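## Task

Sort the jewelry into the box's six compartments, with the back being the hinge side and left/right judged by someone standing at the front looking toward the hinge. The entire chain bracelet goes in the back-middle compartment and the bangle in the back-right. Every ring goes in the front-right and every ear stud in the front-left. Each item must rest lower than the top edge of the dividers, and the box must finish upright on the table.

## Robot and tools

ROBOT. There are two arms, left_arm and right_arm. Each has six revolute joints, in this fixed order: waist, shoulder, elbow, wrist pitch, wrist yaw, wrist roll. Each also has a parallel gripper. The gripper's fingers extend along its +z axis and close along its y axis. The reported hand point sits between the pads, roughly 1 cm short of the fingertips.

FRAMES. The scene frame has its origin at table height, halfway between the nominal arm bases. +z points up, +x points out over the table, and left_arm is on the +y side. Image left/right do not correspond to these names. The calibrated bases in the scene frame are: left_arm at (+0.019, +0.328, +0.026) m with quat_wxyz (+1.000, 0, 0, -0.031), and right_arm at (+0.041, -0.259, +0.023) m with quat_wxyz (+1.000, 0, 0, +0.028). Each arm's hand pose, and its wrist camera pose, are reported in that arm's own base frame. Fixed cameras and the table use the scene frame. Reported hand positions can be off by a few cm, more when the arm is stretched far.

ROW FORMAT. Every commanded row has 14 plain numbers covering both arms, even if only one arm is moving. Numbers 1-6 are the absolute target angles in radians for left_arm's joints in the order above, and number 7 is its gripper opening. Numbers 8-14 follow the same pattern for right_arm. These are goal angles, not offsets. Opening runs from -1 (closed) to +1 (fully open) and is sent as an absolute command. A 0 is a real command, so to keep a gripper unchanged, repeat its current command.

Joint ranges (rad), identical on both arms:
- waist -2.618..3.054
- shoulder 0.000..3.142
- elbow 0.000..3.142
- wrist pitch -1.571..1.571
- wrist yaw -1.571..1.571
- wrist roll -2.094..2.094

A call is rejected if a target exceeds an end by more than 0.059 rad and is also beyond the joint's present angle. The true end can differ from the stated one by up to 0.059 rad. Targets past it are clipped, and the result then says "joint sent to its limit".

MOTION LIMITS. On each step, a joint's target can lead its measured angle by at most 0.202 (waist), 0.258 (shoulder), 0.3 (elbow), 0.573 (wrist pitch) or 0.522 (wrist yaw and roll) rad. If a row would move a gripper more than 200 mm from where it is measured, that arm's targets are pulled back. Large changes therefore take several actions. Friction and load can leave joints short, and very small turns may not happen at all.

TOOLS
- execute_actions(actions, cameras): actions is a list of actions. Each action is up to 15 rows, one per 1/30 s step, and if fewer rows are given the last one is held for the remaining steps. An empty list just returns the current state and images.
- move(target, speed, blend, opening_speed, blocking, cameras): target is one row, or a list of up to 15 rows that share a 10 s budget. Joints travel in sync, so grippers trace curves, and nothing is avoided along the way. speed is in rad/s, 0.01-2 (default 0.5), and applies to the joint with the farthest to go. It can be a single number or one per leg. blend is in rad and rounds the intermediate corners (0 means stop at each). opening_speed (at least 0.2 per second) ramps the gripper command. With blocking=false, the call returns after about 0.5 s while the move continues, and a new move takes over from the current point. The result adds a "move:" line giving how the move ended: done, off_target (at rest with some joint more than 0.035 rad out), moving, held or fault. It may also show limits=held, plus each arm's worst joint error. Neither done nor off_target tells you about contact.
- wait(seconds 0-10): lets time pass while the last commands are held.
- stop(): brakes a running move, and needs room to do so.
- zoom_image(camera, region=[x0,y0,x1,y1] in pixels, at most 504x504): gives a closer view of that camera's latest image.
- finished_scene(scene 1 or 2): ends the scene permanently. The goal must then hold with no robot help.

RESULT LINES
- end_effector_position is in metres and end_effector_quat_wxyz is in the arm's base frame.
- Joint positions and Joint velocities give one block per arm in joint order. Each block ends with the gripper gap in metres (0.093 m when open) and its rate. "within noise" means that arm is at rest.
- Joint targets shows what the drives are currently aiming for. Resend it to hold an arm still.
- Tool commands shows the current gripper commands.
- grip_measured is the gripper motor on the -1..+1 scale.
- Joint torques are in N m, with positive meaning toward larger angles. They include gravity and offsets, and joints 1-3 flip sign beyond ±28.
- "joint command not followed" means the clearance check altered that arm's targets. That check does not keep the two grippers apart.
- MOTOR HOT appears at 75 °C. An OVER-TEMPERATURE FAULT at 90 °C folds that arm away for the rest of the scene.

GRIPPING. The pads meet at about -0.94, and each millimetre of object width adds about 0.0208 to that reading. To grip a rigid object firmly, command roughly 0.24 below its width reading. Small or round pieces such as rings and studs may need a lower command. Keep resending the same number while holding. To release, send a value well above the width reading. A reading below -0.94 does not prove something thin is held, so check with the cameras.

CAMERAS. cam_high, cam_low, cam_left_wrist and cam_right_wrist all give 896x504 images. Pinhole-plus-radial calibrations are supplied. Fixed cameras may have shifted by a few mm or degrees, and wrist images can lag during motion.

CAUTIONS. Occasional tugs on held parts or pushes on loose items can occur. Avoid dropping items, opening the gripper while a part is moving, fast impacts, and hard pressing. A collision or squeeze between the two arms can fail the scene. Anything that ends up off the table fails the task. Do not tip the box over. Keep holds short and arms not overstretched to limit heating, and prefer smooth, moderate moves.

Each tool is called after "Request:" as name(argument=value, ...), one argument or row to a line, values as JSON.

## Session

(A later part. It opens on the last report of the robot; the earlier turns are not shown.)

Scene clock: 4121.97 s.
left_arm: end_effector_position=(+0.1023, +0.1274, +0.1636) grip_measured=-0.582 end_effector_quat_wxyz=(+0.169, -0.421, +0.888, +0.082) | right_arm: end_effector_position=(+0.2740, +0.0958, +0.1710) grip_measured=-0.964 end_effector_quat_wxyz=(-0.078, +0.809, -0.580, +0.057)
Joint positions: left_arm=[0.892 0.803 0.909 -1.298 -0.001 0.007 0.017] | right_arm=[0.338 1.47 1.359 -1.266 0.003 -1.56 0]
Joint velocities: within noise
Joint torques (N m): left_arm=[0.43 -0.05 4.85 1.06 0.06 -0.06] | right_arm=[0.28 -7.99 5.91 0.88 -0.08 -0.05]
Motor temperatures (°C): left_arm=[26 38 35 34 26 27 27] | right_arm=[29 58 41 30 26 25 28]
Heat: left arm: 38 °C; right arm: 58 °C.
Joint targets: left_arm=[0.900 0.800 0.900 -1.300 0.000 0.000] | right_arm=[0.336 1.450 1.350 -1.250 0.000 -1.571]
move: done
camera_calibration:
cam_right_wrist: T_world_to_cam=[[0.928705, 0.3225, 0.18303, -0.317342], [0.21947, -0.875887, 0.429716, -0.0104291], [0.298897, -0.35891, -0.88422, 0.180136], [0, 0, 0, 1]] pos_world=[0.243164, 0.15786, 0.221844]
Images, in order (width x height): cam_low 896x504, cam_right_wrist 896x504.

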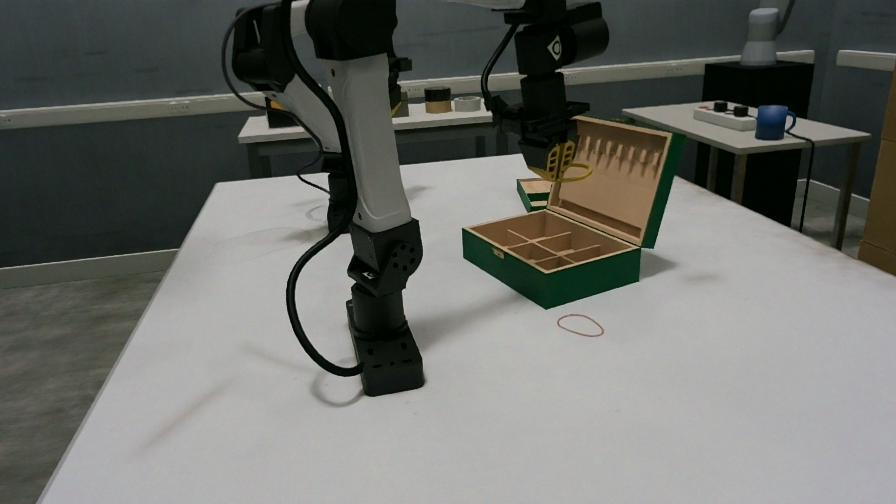

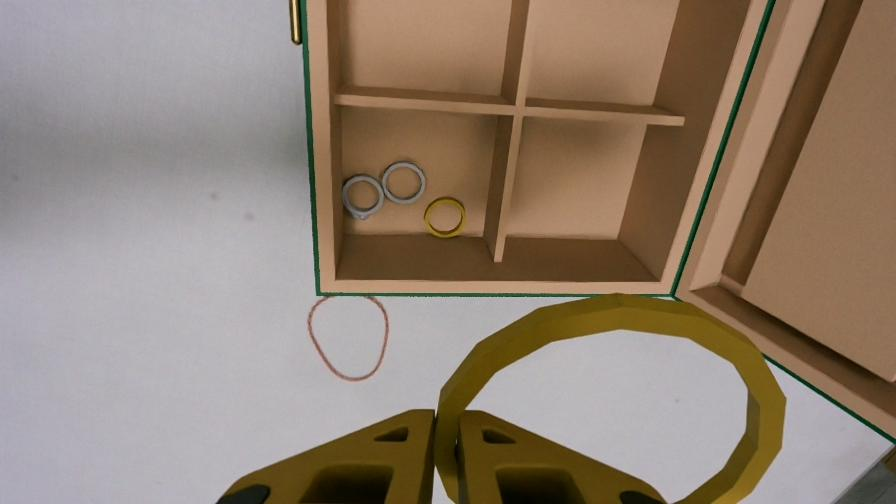

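Request:
move(
  target=[0.9,0.8,0.9,-1.3,0,0,-0.58,0.311,2.23,1.974,-1.565,0,-1.571,-1],
  speed=0.4,
)

Scene clock: 4174.53 s.
left_arm: end_effector_position=(+0.1023, +0.1274, +0.1636) grip_measured=-0.582 end_effector_quat_wxyz=(+0.169, -0.421, +0.888, +0.082) | right_arm: end_effector_position=(+0.3638, +0.1184, +0.0897) grip_measured=-0.965 end_effector_quat_wxyz=(+0.077, +0.803, -0.589, -0.053)
Joint positions: left_arm=[0.892 0.803 0.909 -1.298 -0.001 0.007 0.017] | right_arm=[0.316 2.2 1.963 -1.521 0.003 -1.56 0]
Joint velocities: within noise
Joint torques (N m): left_arm=[0.43 -0.05 4.83 1.07 0.06 -0.06] | right_arm=[0.02 -9.57 7.13 -0.48 -0.08 -0.07]
Motor temperatures (°C): left_arm=[26 37 35 34 26 27 27] | right_arm=[29 51 42 30 26 25 28]
Heat: left arm: 37 °C; right arm: 51 °C.
Joint targets: left_arm=[0.900 0.800 0.900 -1.300 0.000 0.000] | right_arm=[0.311 2.230 1.974 -1.553 0.000 -1.571]
joint sent to its limit (right arm) — the wrist pitch, lower limit.
move: off_target (right_arm); right_arm: the wrist pitch is farthest, 0.044 rad from its target
camera_calibration:
cam_left_wrist: T_world_to_cam=[[0.782119, -0.623128, -0.000346926, -0.000571152], [-0.623009, -0.78198, 0.0191637, 0.202269], [-0.0122127, -0.0147721, -0.999816, 0.247501], [0, 0, 0, 1]] pos_world=[0.129485, 0.16147, 0.243579]
cam_right_wrist: T_world_to_cam=[[0.933352, 0.301135, -0.195377, -0.358421], [0.357491, -0.829009, 0.43005, -0.0311884], [-0.0324662, -0.471234, -0.881411, 0.22315], [0, 0, 0, 1]] pos_world=[0.352927, 0.187233, 0.140072]

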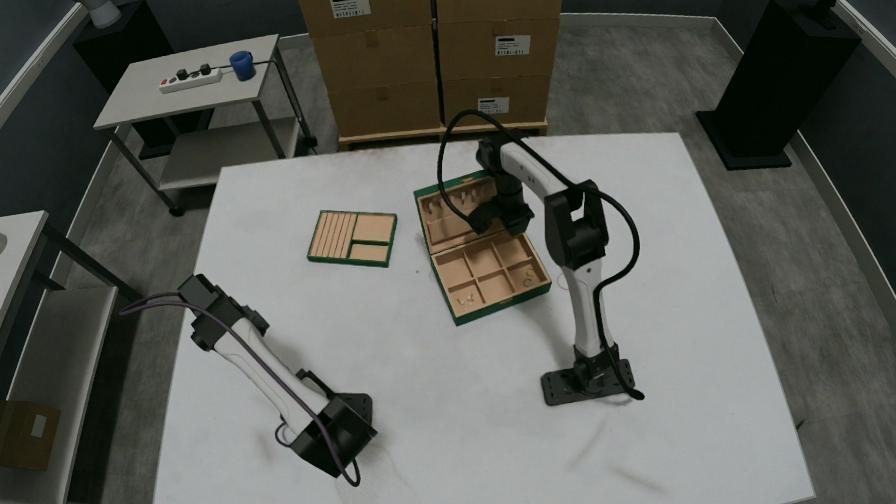

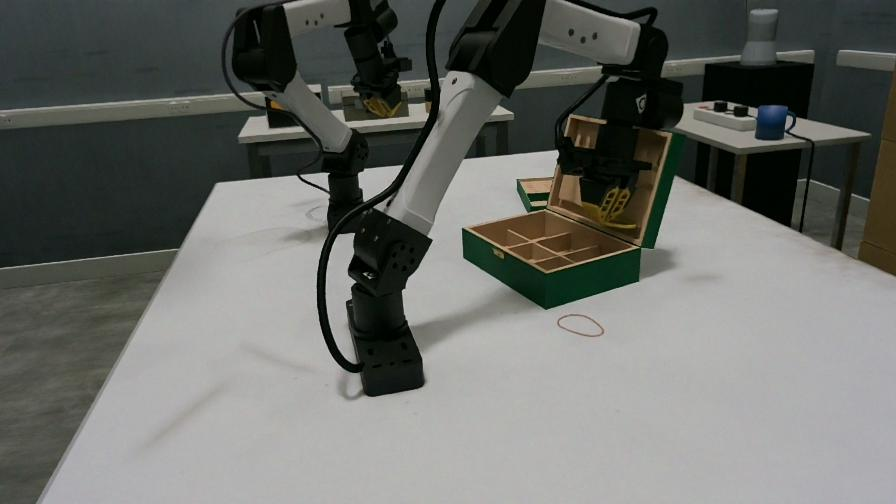

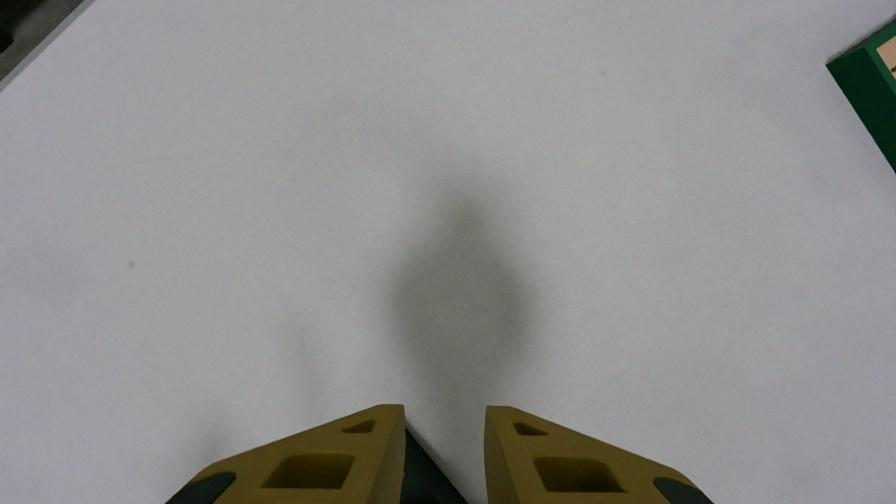

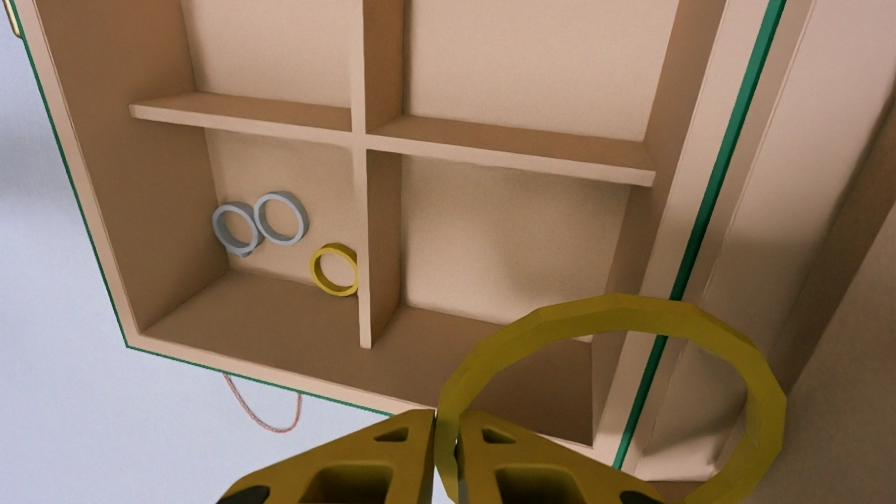

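Request:
move(
  target=[0.9,0.8,0.9,-1.3,0,0,-0.58,0.302,2.23,1.838,-1.515,0,-1.571,-1],
  speed=0.2,
  cameras=["cam_low","cam_right_wrist"],
)

Scene clock: 4199.70 s.
left_arm: end_effector_position=(+0.1023, +0.1274, +0.1636) grip_measured=-0.582 end_effector_quat_wxyz=(+0.169, -0.421, +0.888, +0.082) | right_arm: end_effector_position=(+0.3629, +0.1174, +0.0859) grip_measured=-0.965 end_effector_quat_wxyz=(+0.066, +0.803, -0.590, -0.045)
Joint positions: left_arm=[0.892 0.803 0.909 -1.298 -0.001 0.007 0.017] | right_arm=[0.314 2.166 1.898 -1.463 0.003 -1.56 0]
Joint velocities: within noise
Joint torques (N m): left_arm=[0.44 -0.06 4.83 1.06 0.06 -0.05] | right_arm=[-0.55 -6.17 0.57 -0.6 -0.08 -0.07]
Motor temperatures (°C): left_arm=[26 37 35 34 26 27 27] | right_arm=[29 53 42 30 26 25 28]
Heat: left arm: 37 °C; right arm: 53 °C.
Joint targets: left_arm=[0.900 0.800 0.900 -1.300 0.000 0.000] | right_arm=[0.302 2.230 1.838 -1.515 0.000 -1.571]
move: off_target (right_arm); right_arm: the shoulder is farthest, 0.064 rad from its target
camera_calibration:
cam_right_wrist: T_world_to_cam=[[0.93843, 0.300819, -0.169874, -0.361953], [0.345275, -0.833147, 0.432032, -0.0253473], [-0.0115667, -0.464085, -0.885715, 0.211186], [0, 0, 0, 1]] pos_world=[0.350862, 0.185773, 0.136516]
Images, in order (width x height): cam_low 896x504, cam_right_wrist 896x504.

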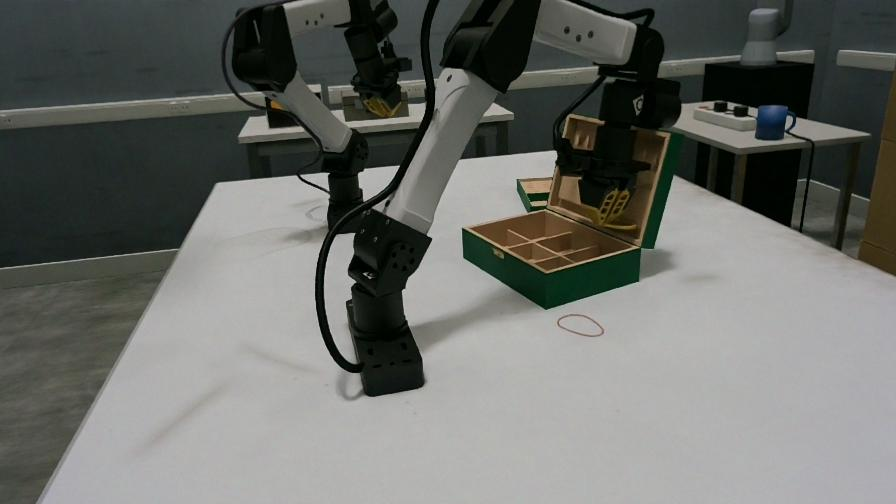

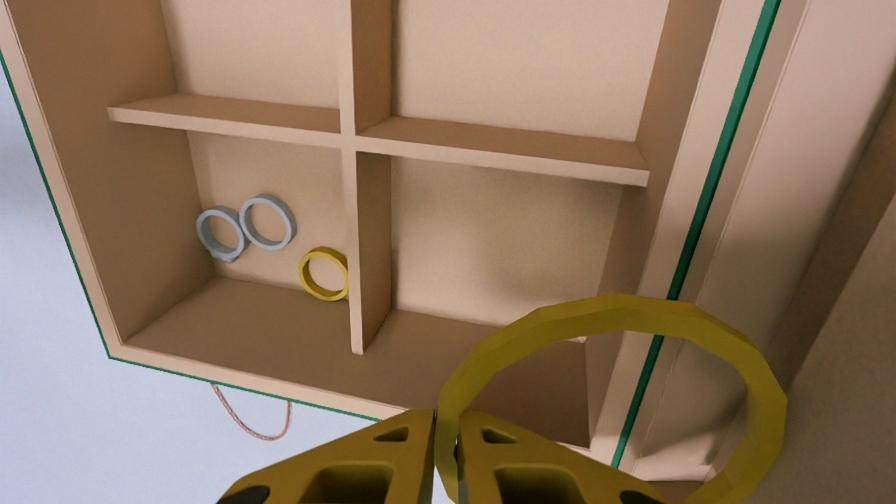

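Request:
move(
  target=[0.9,0.8,0.9,-1.3,0,0,-0.58,0.303,2.09,1.8,-1.49,0,-1.571,-1],
  speed=0.25,
  cameras=["cam_low","cam_right_wrist"],
)

Scene clock: 4210.20 s.
left_arm: end_effector_position=(+0.1023, +0.1274, +0.1636) grip_measured=-0.582 end_effector_quat_wxyz=(+0.169, -0.421, +0.888, +0.082) | right_arm: end_effector_position=(+0.3520, +0.1132, +0.0907) grip_measured=-0.965 end_effector_quat_wxyz=(+0.063, +0.803, -0.591, -0.043)
Joint positions: left_arm=[0.892 0.803 0.909 -1.298 -0.001 0.007 0.017] | right_arm=[0.313 2.105 1.824 -1.441 0.003 -1.56 0]
Joint velocities: within noise
Joint torques (N m): left_arm=[0.44 -0.03 4.85 1.06 0.06 -0.06] | right_arm=[-0.38 -13.14 3.93 -0.56 -0.08 -0.07]
Motor temperatures (°C): left_arm=[26 37 35 34 26 27 27] | right_arm=[29 51 41 30 26 25 29]
Heat: left arm: 37 °C; right arm: 51 °C.
Joint targets: left_arm=[0.900 0.800 0.900 -1.300 0.000 0.000] | right_arm=[0.303 2.090 1.800 -1.490 0.000 -1.571]
move: off_target (right_arm); right_arm: the wrist pitch is farthest, 0.049 rad from its target
camera_calibration:
cam_right_wrist: T_world_to_cam=[[0.940211, 0.299814, -0.161598, -0.350939], [0.340552, -0.834789, 0.432611, -0.0253033], [-0.00519703, -0.461778, -0.88698, 0.210994], [0, 0, 0, 1]] pos_world=[0.33967, 0.181526, 0.141383]
Images, in order (width x height): cam_low 896x504, cam_right_wrist 896x504.

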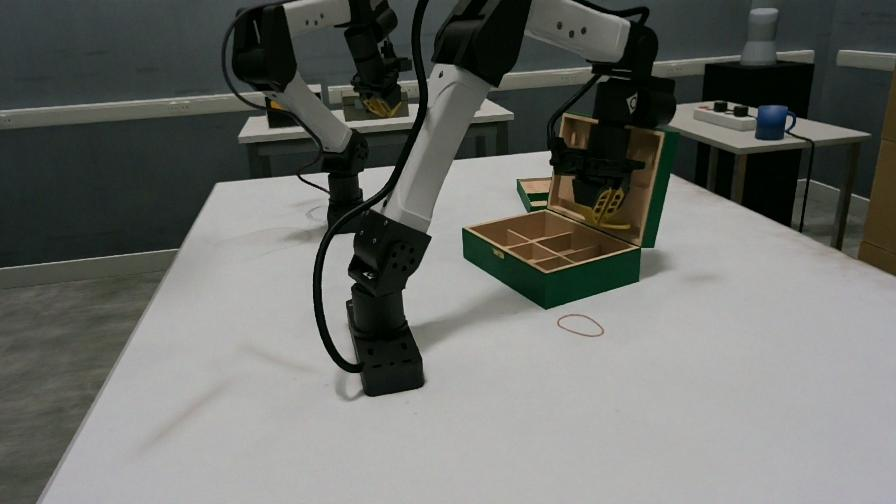

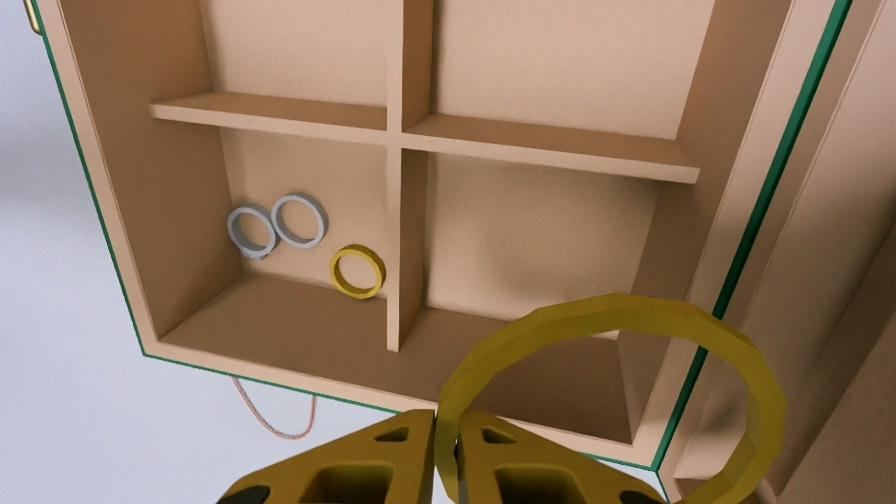

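Request:
move(
  target=[
    [0.9,0.8,0.9,-1.3,0,0,-0.58,0.29,1.98,1.78,-1.53,0,-1.571,-1],
    [0.9,0.8,0.9,-1.3,0,0,-0.58,0.298,2.152,1.818,-1.53,0,-1.571,-1],
  ],
  speed=0.3,
  cameras=["cam_low","cam_right_wrist"],
)

Scene clock: 4230.17 s.
left_arm: end_effector_position=(+0.1023, +0.1274, +0.1636) grip_measured=-0.582 end_effector_quat_wxyz=(+0.169, -0.421, +0.888, +0.082) | right_arm: end_effector_position=(+0.3427, +0.1038, +0.0947) grip_measured=-0.965 end_effector_quat_wxyz=(+0.081, +0.797, -0.596, -0.057)
Joint positions: left_arm=[0.892 0.803 0.909 -1.298 -0.001 0.007 0.017] | right_arm=[0.296 2.103 1.828 -1.495 0.004 -1.561 0]
Joint velocities: within noise
Joint torques (N m): left_arm=[0.43 -0.05 4.85 1.06 0.06 -0.06] | right_arm=[0.66 -6.93 5.09 -0.52 -0.09 -0.07]
Motor temperatures (°C): left_arm=[26 36 35 34 26 27 27] | right_arm=[29 57 40 30 26 25 29]
Heat: left arm: 36 °C; right arm: 57 °C.
Joint targets: left_arm=[0.900 0.800 0.900 -1.300 0.000 0.000] | right_arm=[0.298 2.152 1.818 -1.530 0.000 -1.571]
move: off_target (right_arm); right_arm: the shoulder is farthest, 0.049 rad from its target
camera_calibration:
cam_right_wrist: T_world_to_cam=[[0.936714, 0.281825, -0.207707, -0.331319], [0.346169, -0.834212, 0.429253, -0.0333855], [-0.0522976, -0.473989, -0.878976, 0.226833], [0, 0, 0, 1]] pos_world=[0.33377, 0.17304, 0.144894]
Images, in order (width x height): cam_low 896x504, cam_right_wrist 896x504.

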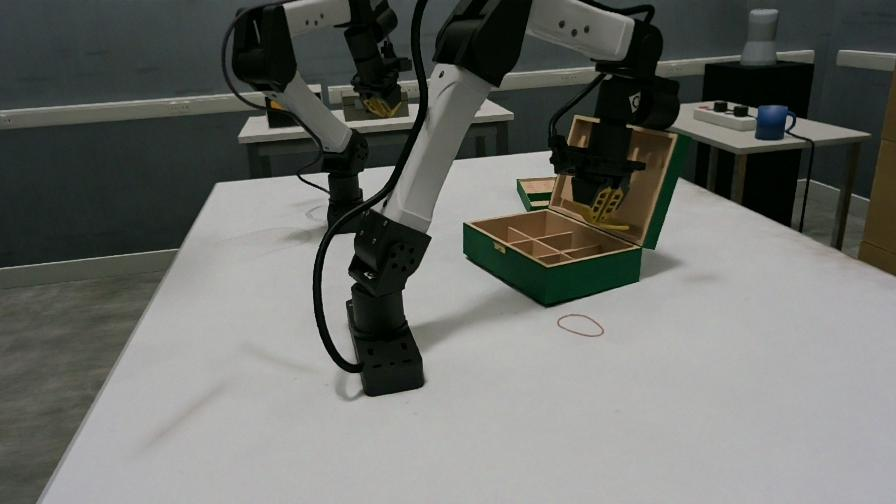

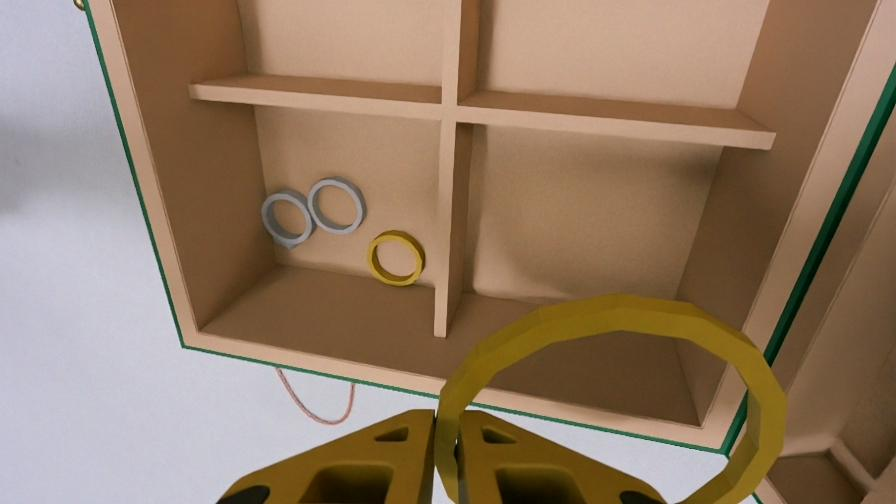

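Request:
move(
  target=[0.9,0.8,0.9,-1.3,0,0,-0.58,0.298,1.88,1.72,-1.45,0,-1.571,-1],
  speed=0.3,
)

Scene clock: 4257.87 s.
left_arm: end_effector_position=(+0.1023, +0.1274, +0.1636) grip_measured=-0.582 end_effector_quat_wxyz=(+0.169, -0.421, +0.888, +0.082) | right_arm: end_effector_position=(+0.3257, +0.0987, +0.1379) grip_measured=-0.965 end_effector_quat_wxyz=(+0.030, +0.800, -0.599, -0.020)
Joint positions: left_arm=[0.892 0.803 0.909 -1.298 -0.001 0.007 0.017] | right_arm=[0.296 1.904 1.729 -1.469 0.004 -1.561 0]
Joint velocities: within noise
Joint torques (N m): left_arm=[0.44 -0.05 4.85 1.06 0.06 -0.06] | right_arm=[0.65 -12.26 5.35 0.34 -0.09 -0.06]
Motor temperatures (°C): left_arm=[26 36 35 34 26 27 27] | right_arm=[29 51 39 30 26 25 29]
Heat: left arm: 36 °C; right arm: 51 °C.
Joint targets: left_arm=[0.900 0.800 0.900 -1.300 0.000 0.000] | right_arm=[0.298 1.880 1.720 -1.450 0.000 -1.571]
move: done
camera_calibration:
cam_left_wrist: T_world_to_cam=[[0.782119, -0.623128, -0.000346926, -0.000571152], [-0.623009, -0.78198, 0.0191637, 0.202269], [-0.0122127, -0.0147721, -0.999816, 0.247501], [0, 0, 0, 1]] pos_world=[0.129485, 0.16147, 0.243579]
cam_right_wrist: T_world_to_cam=[[0.954284, 0.287184, -0.0828679, -0.328461], [0.293794, -0.850184, 0.436889, -0.0327648], [0.0550145, -0.441263, -0.89569, 0.225536], [0, 0, 0, 1]] pos_world=[0.310664, 0.165993, 0.189106]

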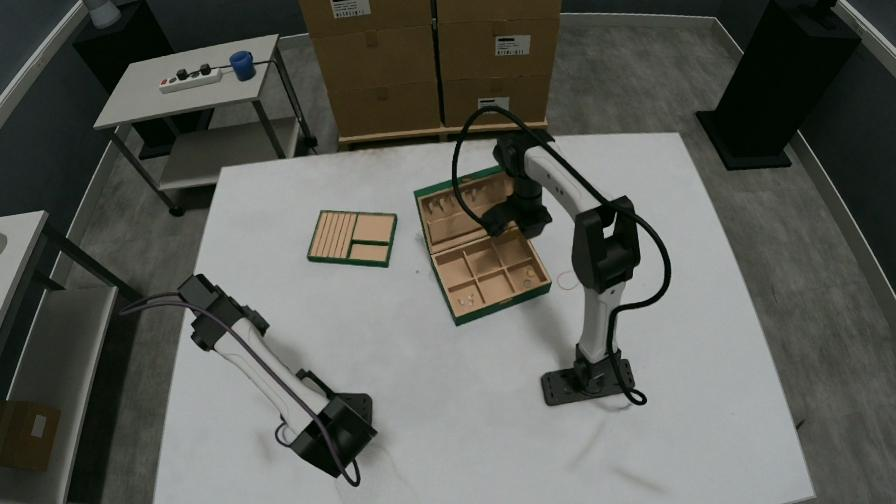

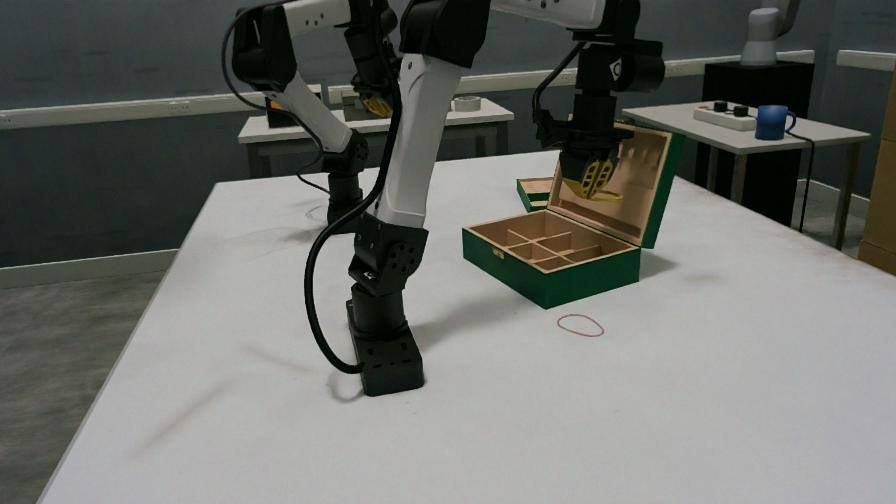

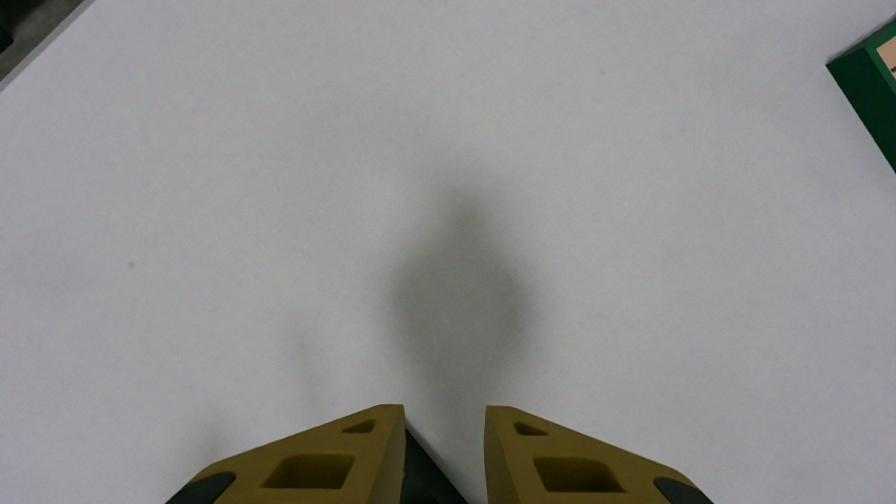

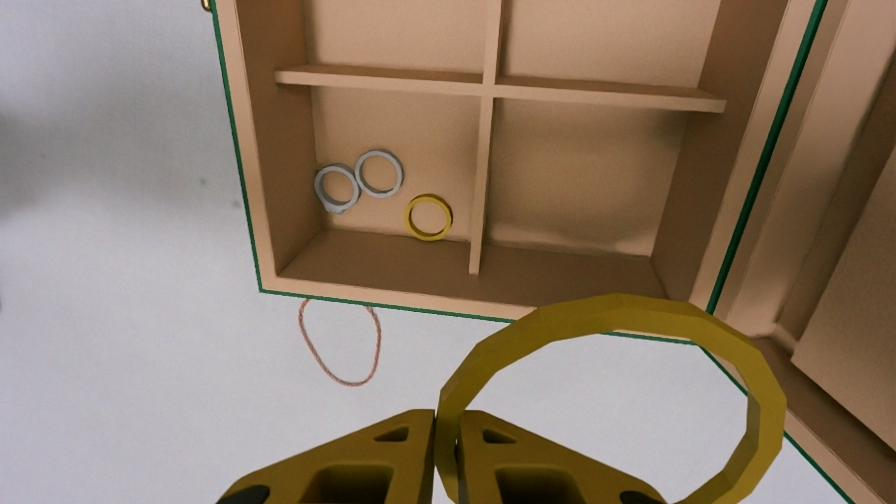

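Request:
move(
  target=[0.9,0.8,0.9,-1.3,0,0,-0.58,0.303,1.91,1.44,-1.10,0,-1.571,-1],
  speed=0.3,
  cameras=["cam_low","cam_right_wrist"],
)

Scene clock: 4272.40 s.
left_arm: end_effector_position=(+0.1023, +0.1274, +0.1636) grip_measured=-0.582 end_effector_quat_wxyz=(+0.169, -0.421, +0.888, +0.082) | right_arm: end_effector_position=(+0.3367, +0.1020, +0.0667) grip_measured=-0.965 end_effector_quat_wxyz=(+0.003, +0.801, -0.599, +0.000)
Joint positions: left_arm=[0.892 0.803 0.909 -1.298 -0.001 0.007 0.017] | right_arm=[0.296 1.904 1.448 -1.119 0.004 -1.561 0]
Joint velocities: within noise
Joint torques (N m): left_arm=[0.43 -0.03 4.85 1.06 0.06 -0.06] | right_arm=[1.09 -9.42 5.53 0.49 -0.09 -0.06]
Motor temperatures (°C): left_arm=[26 36 35 34 26 27 27] | right_arm=[29 54 40 29 26 25 29]
Heat: left arm: 36 °C; right arm: 54 °C.
Joint targets: left_arm=[0.900 0.800 0.900 -1.300 0.000 0.000] | right_arm=[0.303 1.910 1.440 -1.100 0.000 -1.571]
move: done
camera_calibration:
cam_right_wrist: T_world_to_cam=[[0.957482, 0.288159, -0.013916, -0.351543], [0.264888, -0.858999, 0.438127, 0.00847949], [0.114296, -0.423184, -0.898806, 0.141106], [0, 0, 0, 1]] pos_world=[0.318222, 0.168298, 0.11822]
Images, in order (width x height): cam_low 896x504, cam_right_wrist 896x504.

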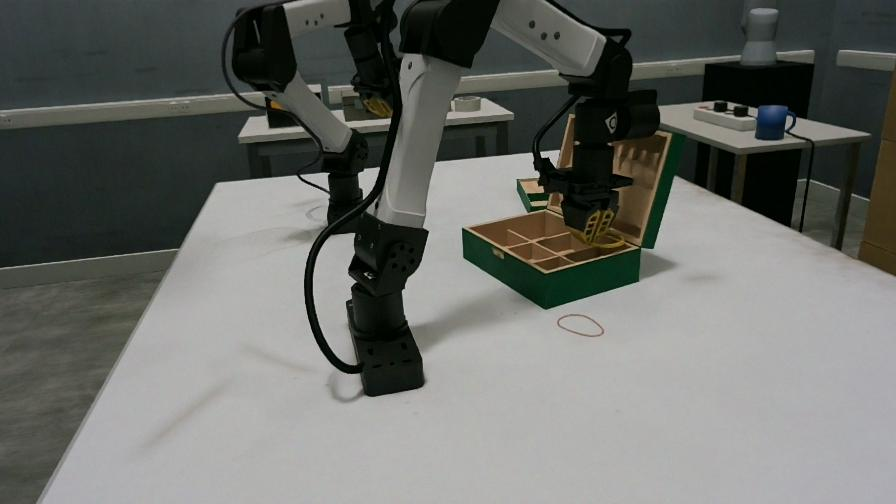

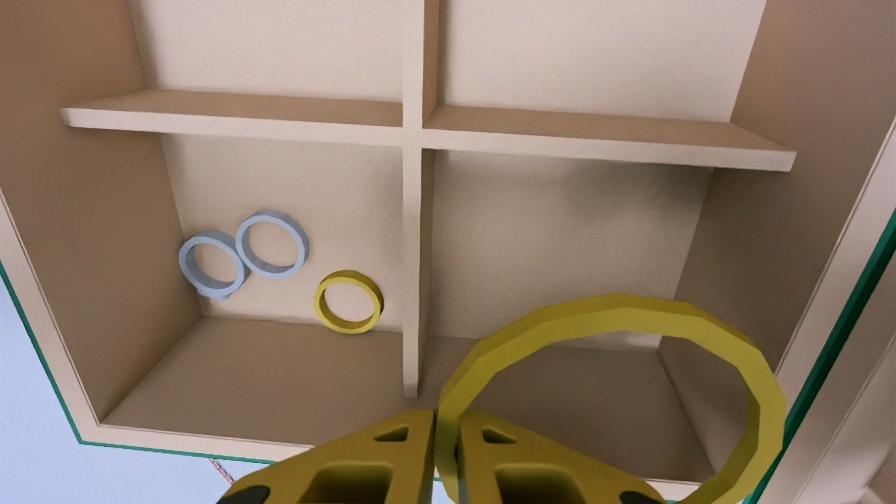

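Request:
move(
  target=[0.9,0.8,0.9,-1.3,0,0,-0.58,0.312,1.95,1.382,-1.005,0,-1.571,-1],
  speed=0.15,
  cameras=["cam_low","cam_right_wrist"],
)

Scene clock: 4289.70 s.
left_arm: end_effector_position=(+0.1023, +0.1274, +0.1636) grip_measured=-0.582 end_effector_quat_wxyz=(+0.169, -0.421, +0.888, +0.082) | right_arm: end_effector_position=(+0.3368, +0.1047, +0.0492) grip_measured=-0.965 end_effector_quat_wxyz=(+0.002, +0.803, -0.596, +0.003)
Joint positions: left_arm=[0.892 0.803 0.909 -1.298 -0.001 0.007 0.017] | right_arm=[0.304 1.919 1.398 -1.048 0.007 -1.561 0]
Joint velocities: within noise
Joint torques (N m): left_arm=[0.43 -0.05 4.83 1.06 0.06 -0.06] | right_arm=[1.14 -7.19 4.71 0.72 -0.1 -0.06]
Motor temperatures (°C): left_arm=[26 36 35 34 26 27 27] | right_arm=[29 53 40 29 26 25 29]
Heat: left arm: 36 °C; right arm: 53 °C.
Joint targets: left_arm=[0.900 0.800 0.900 -1.300 0.000 0.000] | right_arm=[0.312 1.950 1.382 -1.005 0.000 -1.571]
move: off_target (right_arm); right_arm: the wrist pitch is farthest, 0.043 rad from its target
camera_calibration:
cam_right_wrist: T_world_to_cam=[[0.955089, 0.296174, -0.00932876, -0.352945], [0.26982, -0.856229, 0.440534, 0.0163362], [0.122487, -0.423266, -0.897688, 0.123673], [0, 0, 0, 1]] pos_world=[0.317538, 0.170867, 0.100531]
Images, in order (width x height): cam_low 896x504, cam_right_wrist 896x504.

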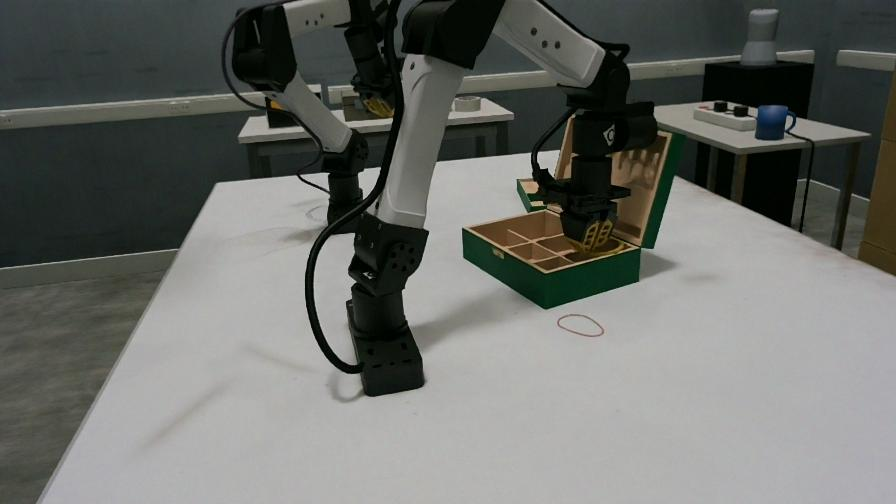

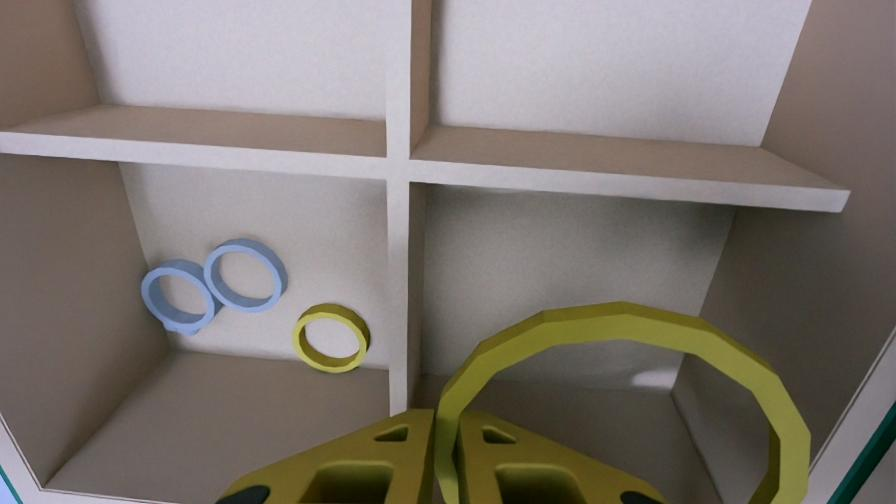

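Request:
move(
  target=[
    [0.9,0.8,0.9,-1.3,0,0,-0.58,0.312,1.88,1.45,-1.12,0,-1.571,-1],
    [0.9,0.8,0.9,-1.3,0,0,-0.58,0.330,1.905,1.445,-1.10,0,-1.571,-1],
  ],
  speed=0.15,
  cameras=["cam_right_wrist"],
)

Scene clock: 4316.73 s.
left_arm: end_effector_position=(+0.1023, +0.1274, +0.1636) grip_measured=-0.582 end_effector_quat_wxyz=(+0.169, -0.421, +0.888, +0.082) | right_arm: end_effector_position=(+0.3342, +0.1119, +0.0582) grip_measured=-0.965 end_effector_quat_wxyz=(+0.004, +0.810, -0.587, +0.001)
Joint positions: left_arm=[0.892 0.803 0.909 -1.298 -0.001 0.007 0.017] | right_arm=[0.326 1.915 1.429 -1.09 0.007 -1.561 0]
Joint velocities: within noise
Joint torques (N m): left_arm=[0.44 -0.05 4.85 1.06 0.06 -0.05] | right_arm=[0.81 -11.03 7.75 0.17 -0.11 -0.06]
Motor temperatures (°C): left_arm=[26 35 34 35 26 27 27] | right_arm=[29 51 40 29 26 25 29]
Heat: left arm: 35 °C; right arm: 51 °C.
Joint targets: left_arm=[0.900 0.800 0.900 -1.300 0.000 0.000] | right_arm=[0.330 1.905 1.445 -1.100 0.000 -1.571]
move: done
camera_calibration:
cam_right_wrist: T_world_to_cam=[[0.948346, 0.316843, -0.0158133, -0.352171], [0.291079, -0.849244, 0.440519, 0.0113573], [0.126146, -0.422368, -0.897604, 0.133814], [0, 0, 0, 1]] pos_world=[0.313794, 0.177747, 0.10954]
Images, in order (width x height): cam_right_wrist 896x504.

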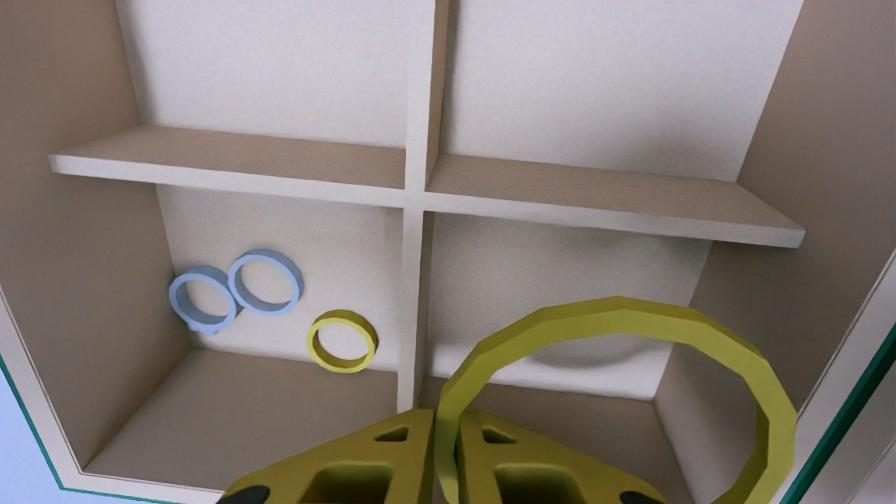

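Request:
move(
  target=[0.9,0.8,0.9,-1.3,0,0,-0.58,0.325,1.946,1.37,-0.99,0,-1.571,-1],
  speed=0.15,
  cameras=["cam_low","cam_right_wrist"],
)

Scene clock: 4333.03 s.
left_arm: end_effector_position=(+0.1023, +0.1274, +0.1636) grip_measured=-0.582 end_effector_quat_wxyz=(+0.169, -0.421, +0.888, +0.082) | right_arm: end_effector_position=(+0.3368, +0.1127, +0.0405) grip_measured=-0.965 end_effector_quat_wxyz=(-0.002, +0.810, -0.587, +0.005)
Joint positions: left_arm=[0.892 0.803 0.909 -1.298 -0.001 0.007 0.017] | right_arm=[0.326 1.931 1.378 -1.009 0.007 -1.561 0]
Joint velocities: within noise
Joint torques (N m): left_arm=[0.43 -0.05 4.83 1.06 0.06 -0.05] | right_arm=[0.38 -8.73 5.39 0.48 -0.11 -0.06]
Motor temperatures (°C): left_arm=[26 35 34 35 26 27 27] | right_arm=[29 52 40 29 26 25 29]
Heat: left arm: 35 °C; right arm: 52 °C.
Joint targets: left_arm=[0.900 0.800 0.900 -1.300 0.000 0.000] | right_arm=[0.325 1.946 1.370 -0.990 0.000 -1.571]
move: done
camera_calibration:
cam_right_wrist: T_world_to_cam=[[0.948463, 0.316883, -0.00169944, -0.35579], [0.285189, -0.851236, 0.440527, 0.0213657], [0.138149, -0.418308, -0.897738, 0.113448], [0, 0, 0, 1]] pos_world=[0.315688, 0.178387, 0.0918295]
Images, in order (width x height): cam_low 896x504, cam_right_wrist 896x504.

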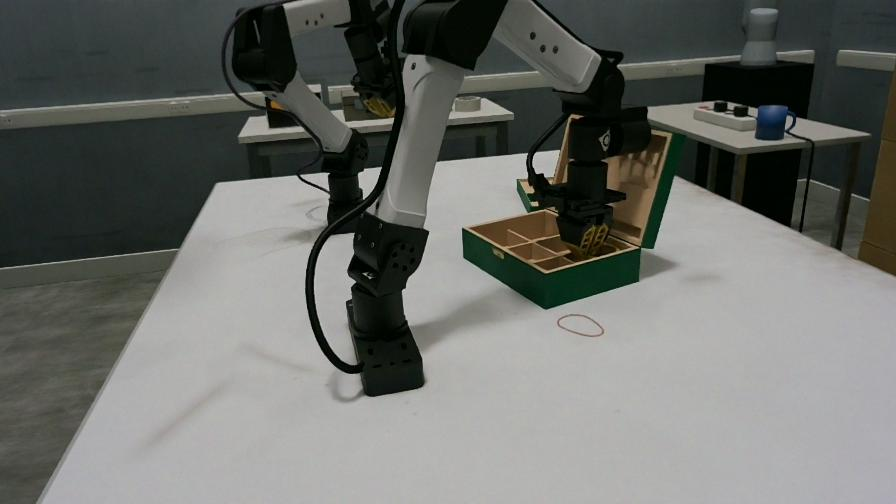

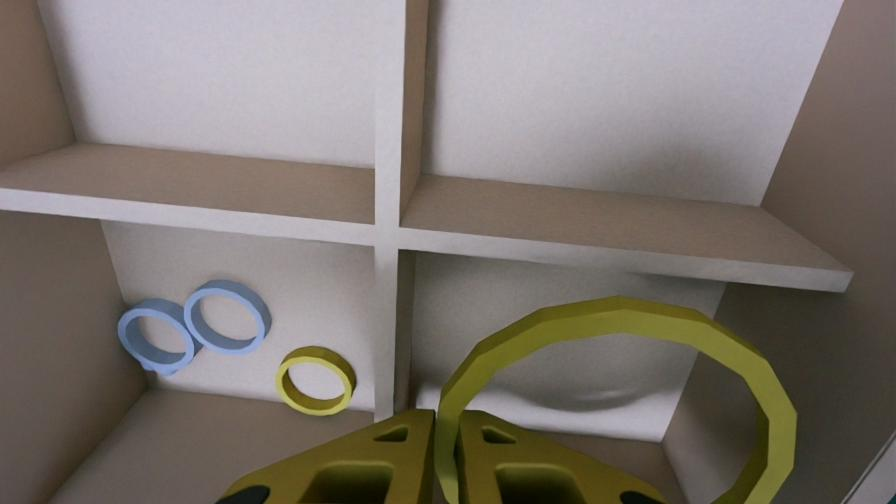

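Request:
move(
  target=[0.9,0.8,0.9,-1.3,0,0,-0.58,0.312,1.944,1.374,-0.995,0,-1.571,-1],
  speed=0.1,
  cameras=["cam_right_wrist"],
)

Scene clock: 4350.03 s.
left_arm: end_effector_position=(+0.1023, +0.1274, +0.1636) grip_measured=-0.582 end_effector_quat_wxyz=(+0.169, -0.421, +0.888, +0.082) | right_arm: end_effector_position=(+0.3382, +0.1101, +0.0405) grip_measured=-0.965 end_effector_quat_wxyz=(-0.002, +0.807, -0.590, +0.006)
Joint positions: left_arm=[0.892 0.803 0.909 -1.298 -0.001 0.007 0.017] | right_arm=[0.318 1.931 1.378 -1.007 0.007 -1.561 0]
Joint velocities: within noise
Joint torques (N m): left_arm=[0.43 -0.05 4.83 1.06 0.06 -0.05] | right_arm=[-0.02 -8.92 5.79 0.43 -0.11 -0.06]
Motor temperatures (°C): left_arm=[26 35 34 35 26 27 27] | right_arm=[29 53 39 29 26 25 29]
Heat: left arm: 35 °C; right arm: 53 °C.
Joint targets: left_arm=[0.900 0.800 0.900 -1.300 0.000 0.000] | right_arm=[0.312 1.944 1.374 -0.995 0.000 -1.571]
move: done
camera_calibration:
cam_right_wrist: T_world_to_cam=[[0.95109, 0.308912, 0.000207928, -0.35633], [0.277237, -0.853862, 0.440521, 0.021664], [0.13626, -0.418918, -0.897742, 0.112844], [0, 0, 0, 1]] pos_world=[0.31752, 0.175845, 0.0918358]
Images, in order (width x height): cam_right_wrist 896x504.

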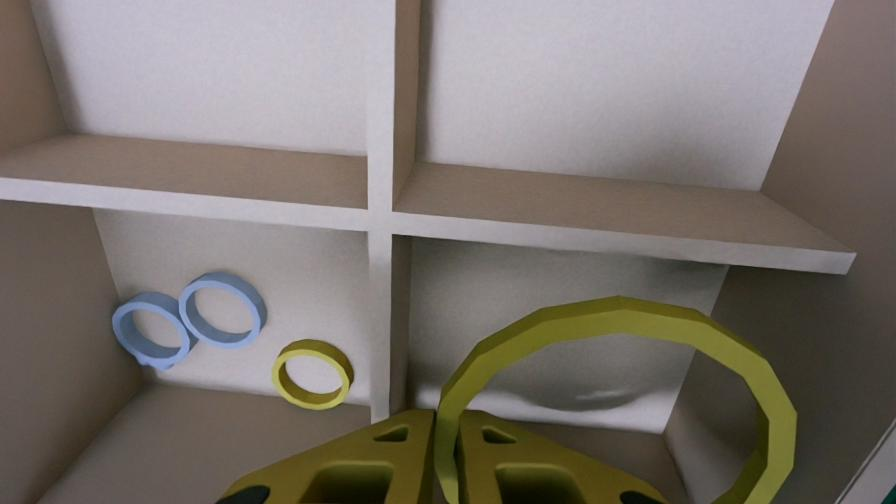

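Request:
move(
  target=[0.9,0.8,0.9,-1.3,0,0,-0.58,0.312,1.958,1.355,-0.975,0,-1.571,-1],
  speed=0.1,
  cameras=["cam_right_wrist","cam_low"],
)

Scene clock: 4360.87 s.
left_arm: end_effector_position=(+0.1023, +0.1274, +0.1636) grip_measured=-0.582 end_effector_quat_wxyz=(+0.169, -0.421, +0.888, +0.082) | right_arm: end_effector_position=(+0.3359, +0.1093, +0.0335) grip_measured=-0.965 end_effector_quat_wxyz=(+0.003, +0.807, -0.590, +0.002)
Joint positions: left_arm=[0.892 0.803 0.909 -1.298 -0.001 0.007 0.017] | right_arm=[0.318 1.942 1.364 -0.994 0.007 -1.561 0]
Joint velocities: within noise
Joint torques (N m): left_arm=[0.44 -0.05 4.85 1.06 0.06 -0.05] | right_arm=[-0.01 -8.64 5.3 0.49 -0.11 -0.06]
Motor temperatures (°C): left_arm=[26 35 34 35 26 27 27] | right_arm=[29 53 39 29 26 25 29]
Heat: left arm: 35 °C; right arm: 53 °C.
Joint targets: left_arm=[0.900 0.800 0.900 -1.300 0.000 0.000] | right_arm=[0.312 1.958 1.355 -0.975 0.000 -1.571]
move: done
camera_calibration:
cam_right_wrist: T_world_to_cam=[[0.951022, 0.30889, -0.0119989, -0.353538], [0.282345, -0.852182, 0.44053, 0.0228565], [0.12585, -0.422342, -0.897658, 0.110391], [0, 0, 0, 1]] pos_world=[0.315877, 0.175305, 0.084782]
Images, in order (width x height): cam_low 896x504, cam_right_wrist 896x504.

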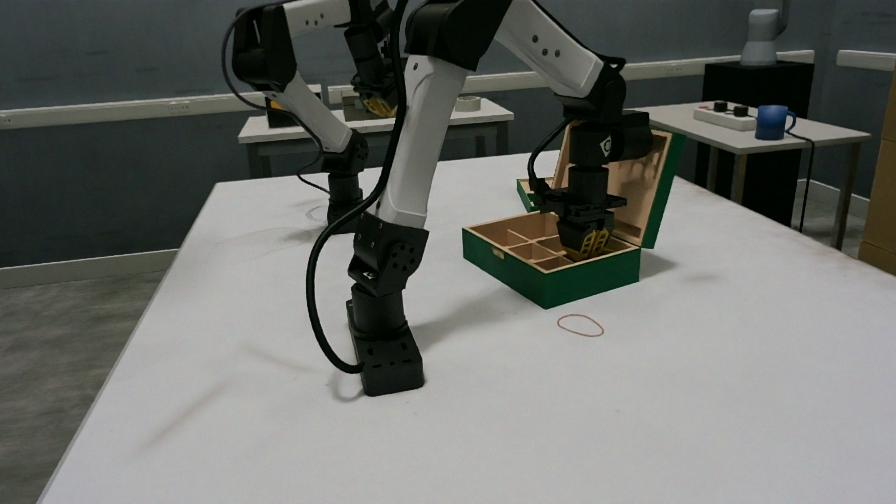

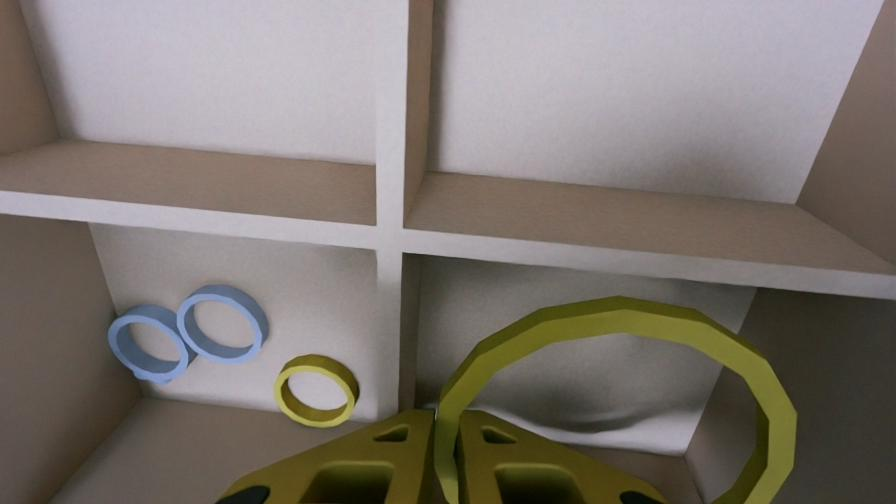

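Request:
move(
  target=[0.9,0.8,0.9,-1.3,0,0,-0.58,0.312,1.968,1.350,-0.960,0,-1.571,-1],
  speed=0.1,
  cameras=["cam_right_wrist"],
)

Scene clock: 4369.97 s.
left_arm: end_effector_position=(+0.1023, +0.1274, +0.1636) grip_measured=-0.582 end_effector_quat_wxyz=(+0.169, -0.421, +0.888, +0.082) | right_arm: end_effector_position=(+0.3372, +0.1097, +0.0292) grip_measured=-0.965 end_effector_quat_wxyz=(+0.002, +0.807, -0.590, +0.002)
Joint positions: left_arm=[0.892 0.803 0.909 -1.298 -0.001 0.007 0.017] | right_arm=[0.318 1.951 1.359 -0.979 0.007 -1.561 0]
Joint velocities: within noise
Joint torques (N m): left_arm=[0.43 -0.03 4.85 1.06 0.06 -0.05] | right_arm=[-0.02 -8.64 5.22 0.45 -0.11 -0.06]
Motor temperatures (°C): left_arm=[26 35 34 35 26 27 27] | right_arm=[29 53 39 29 26 25 29]
Heat: left arm: 35 °C; right arm: 53 °C.
Joint targets: left_arm=[0.900 0.800 0.900 -1.300 0.000 0.000] | right_arm=[0.312 1.968 1.350 -0.960 0.000 -1.571]
move: done
camera_calibration:
cam_right_wrist: T_world_to_cam=[[0.951031, 0.308893, -0.011236, -0.354937], [0.282026, -0.852287, 0.440531, 0.0248561], [0.126501, -0.422128, -0.897667, 0.106328], [0, 0, 0, 1]] pos_world=[0.317096, 0.175706, 0.0805087]
Images, in order (width x height): cam_right_wrist 896x504.

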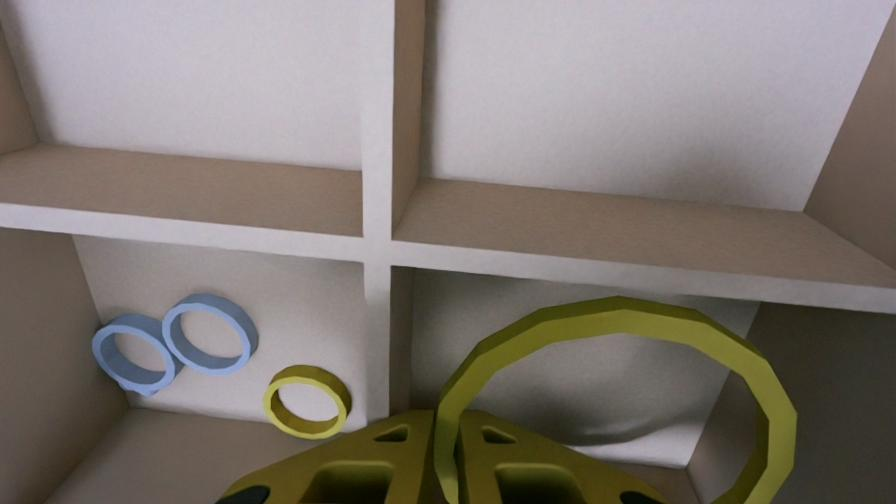

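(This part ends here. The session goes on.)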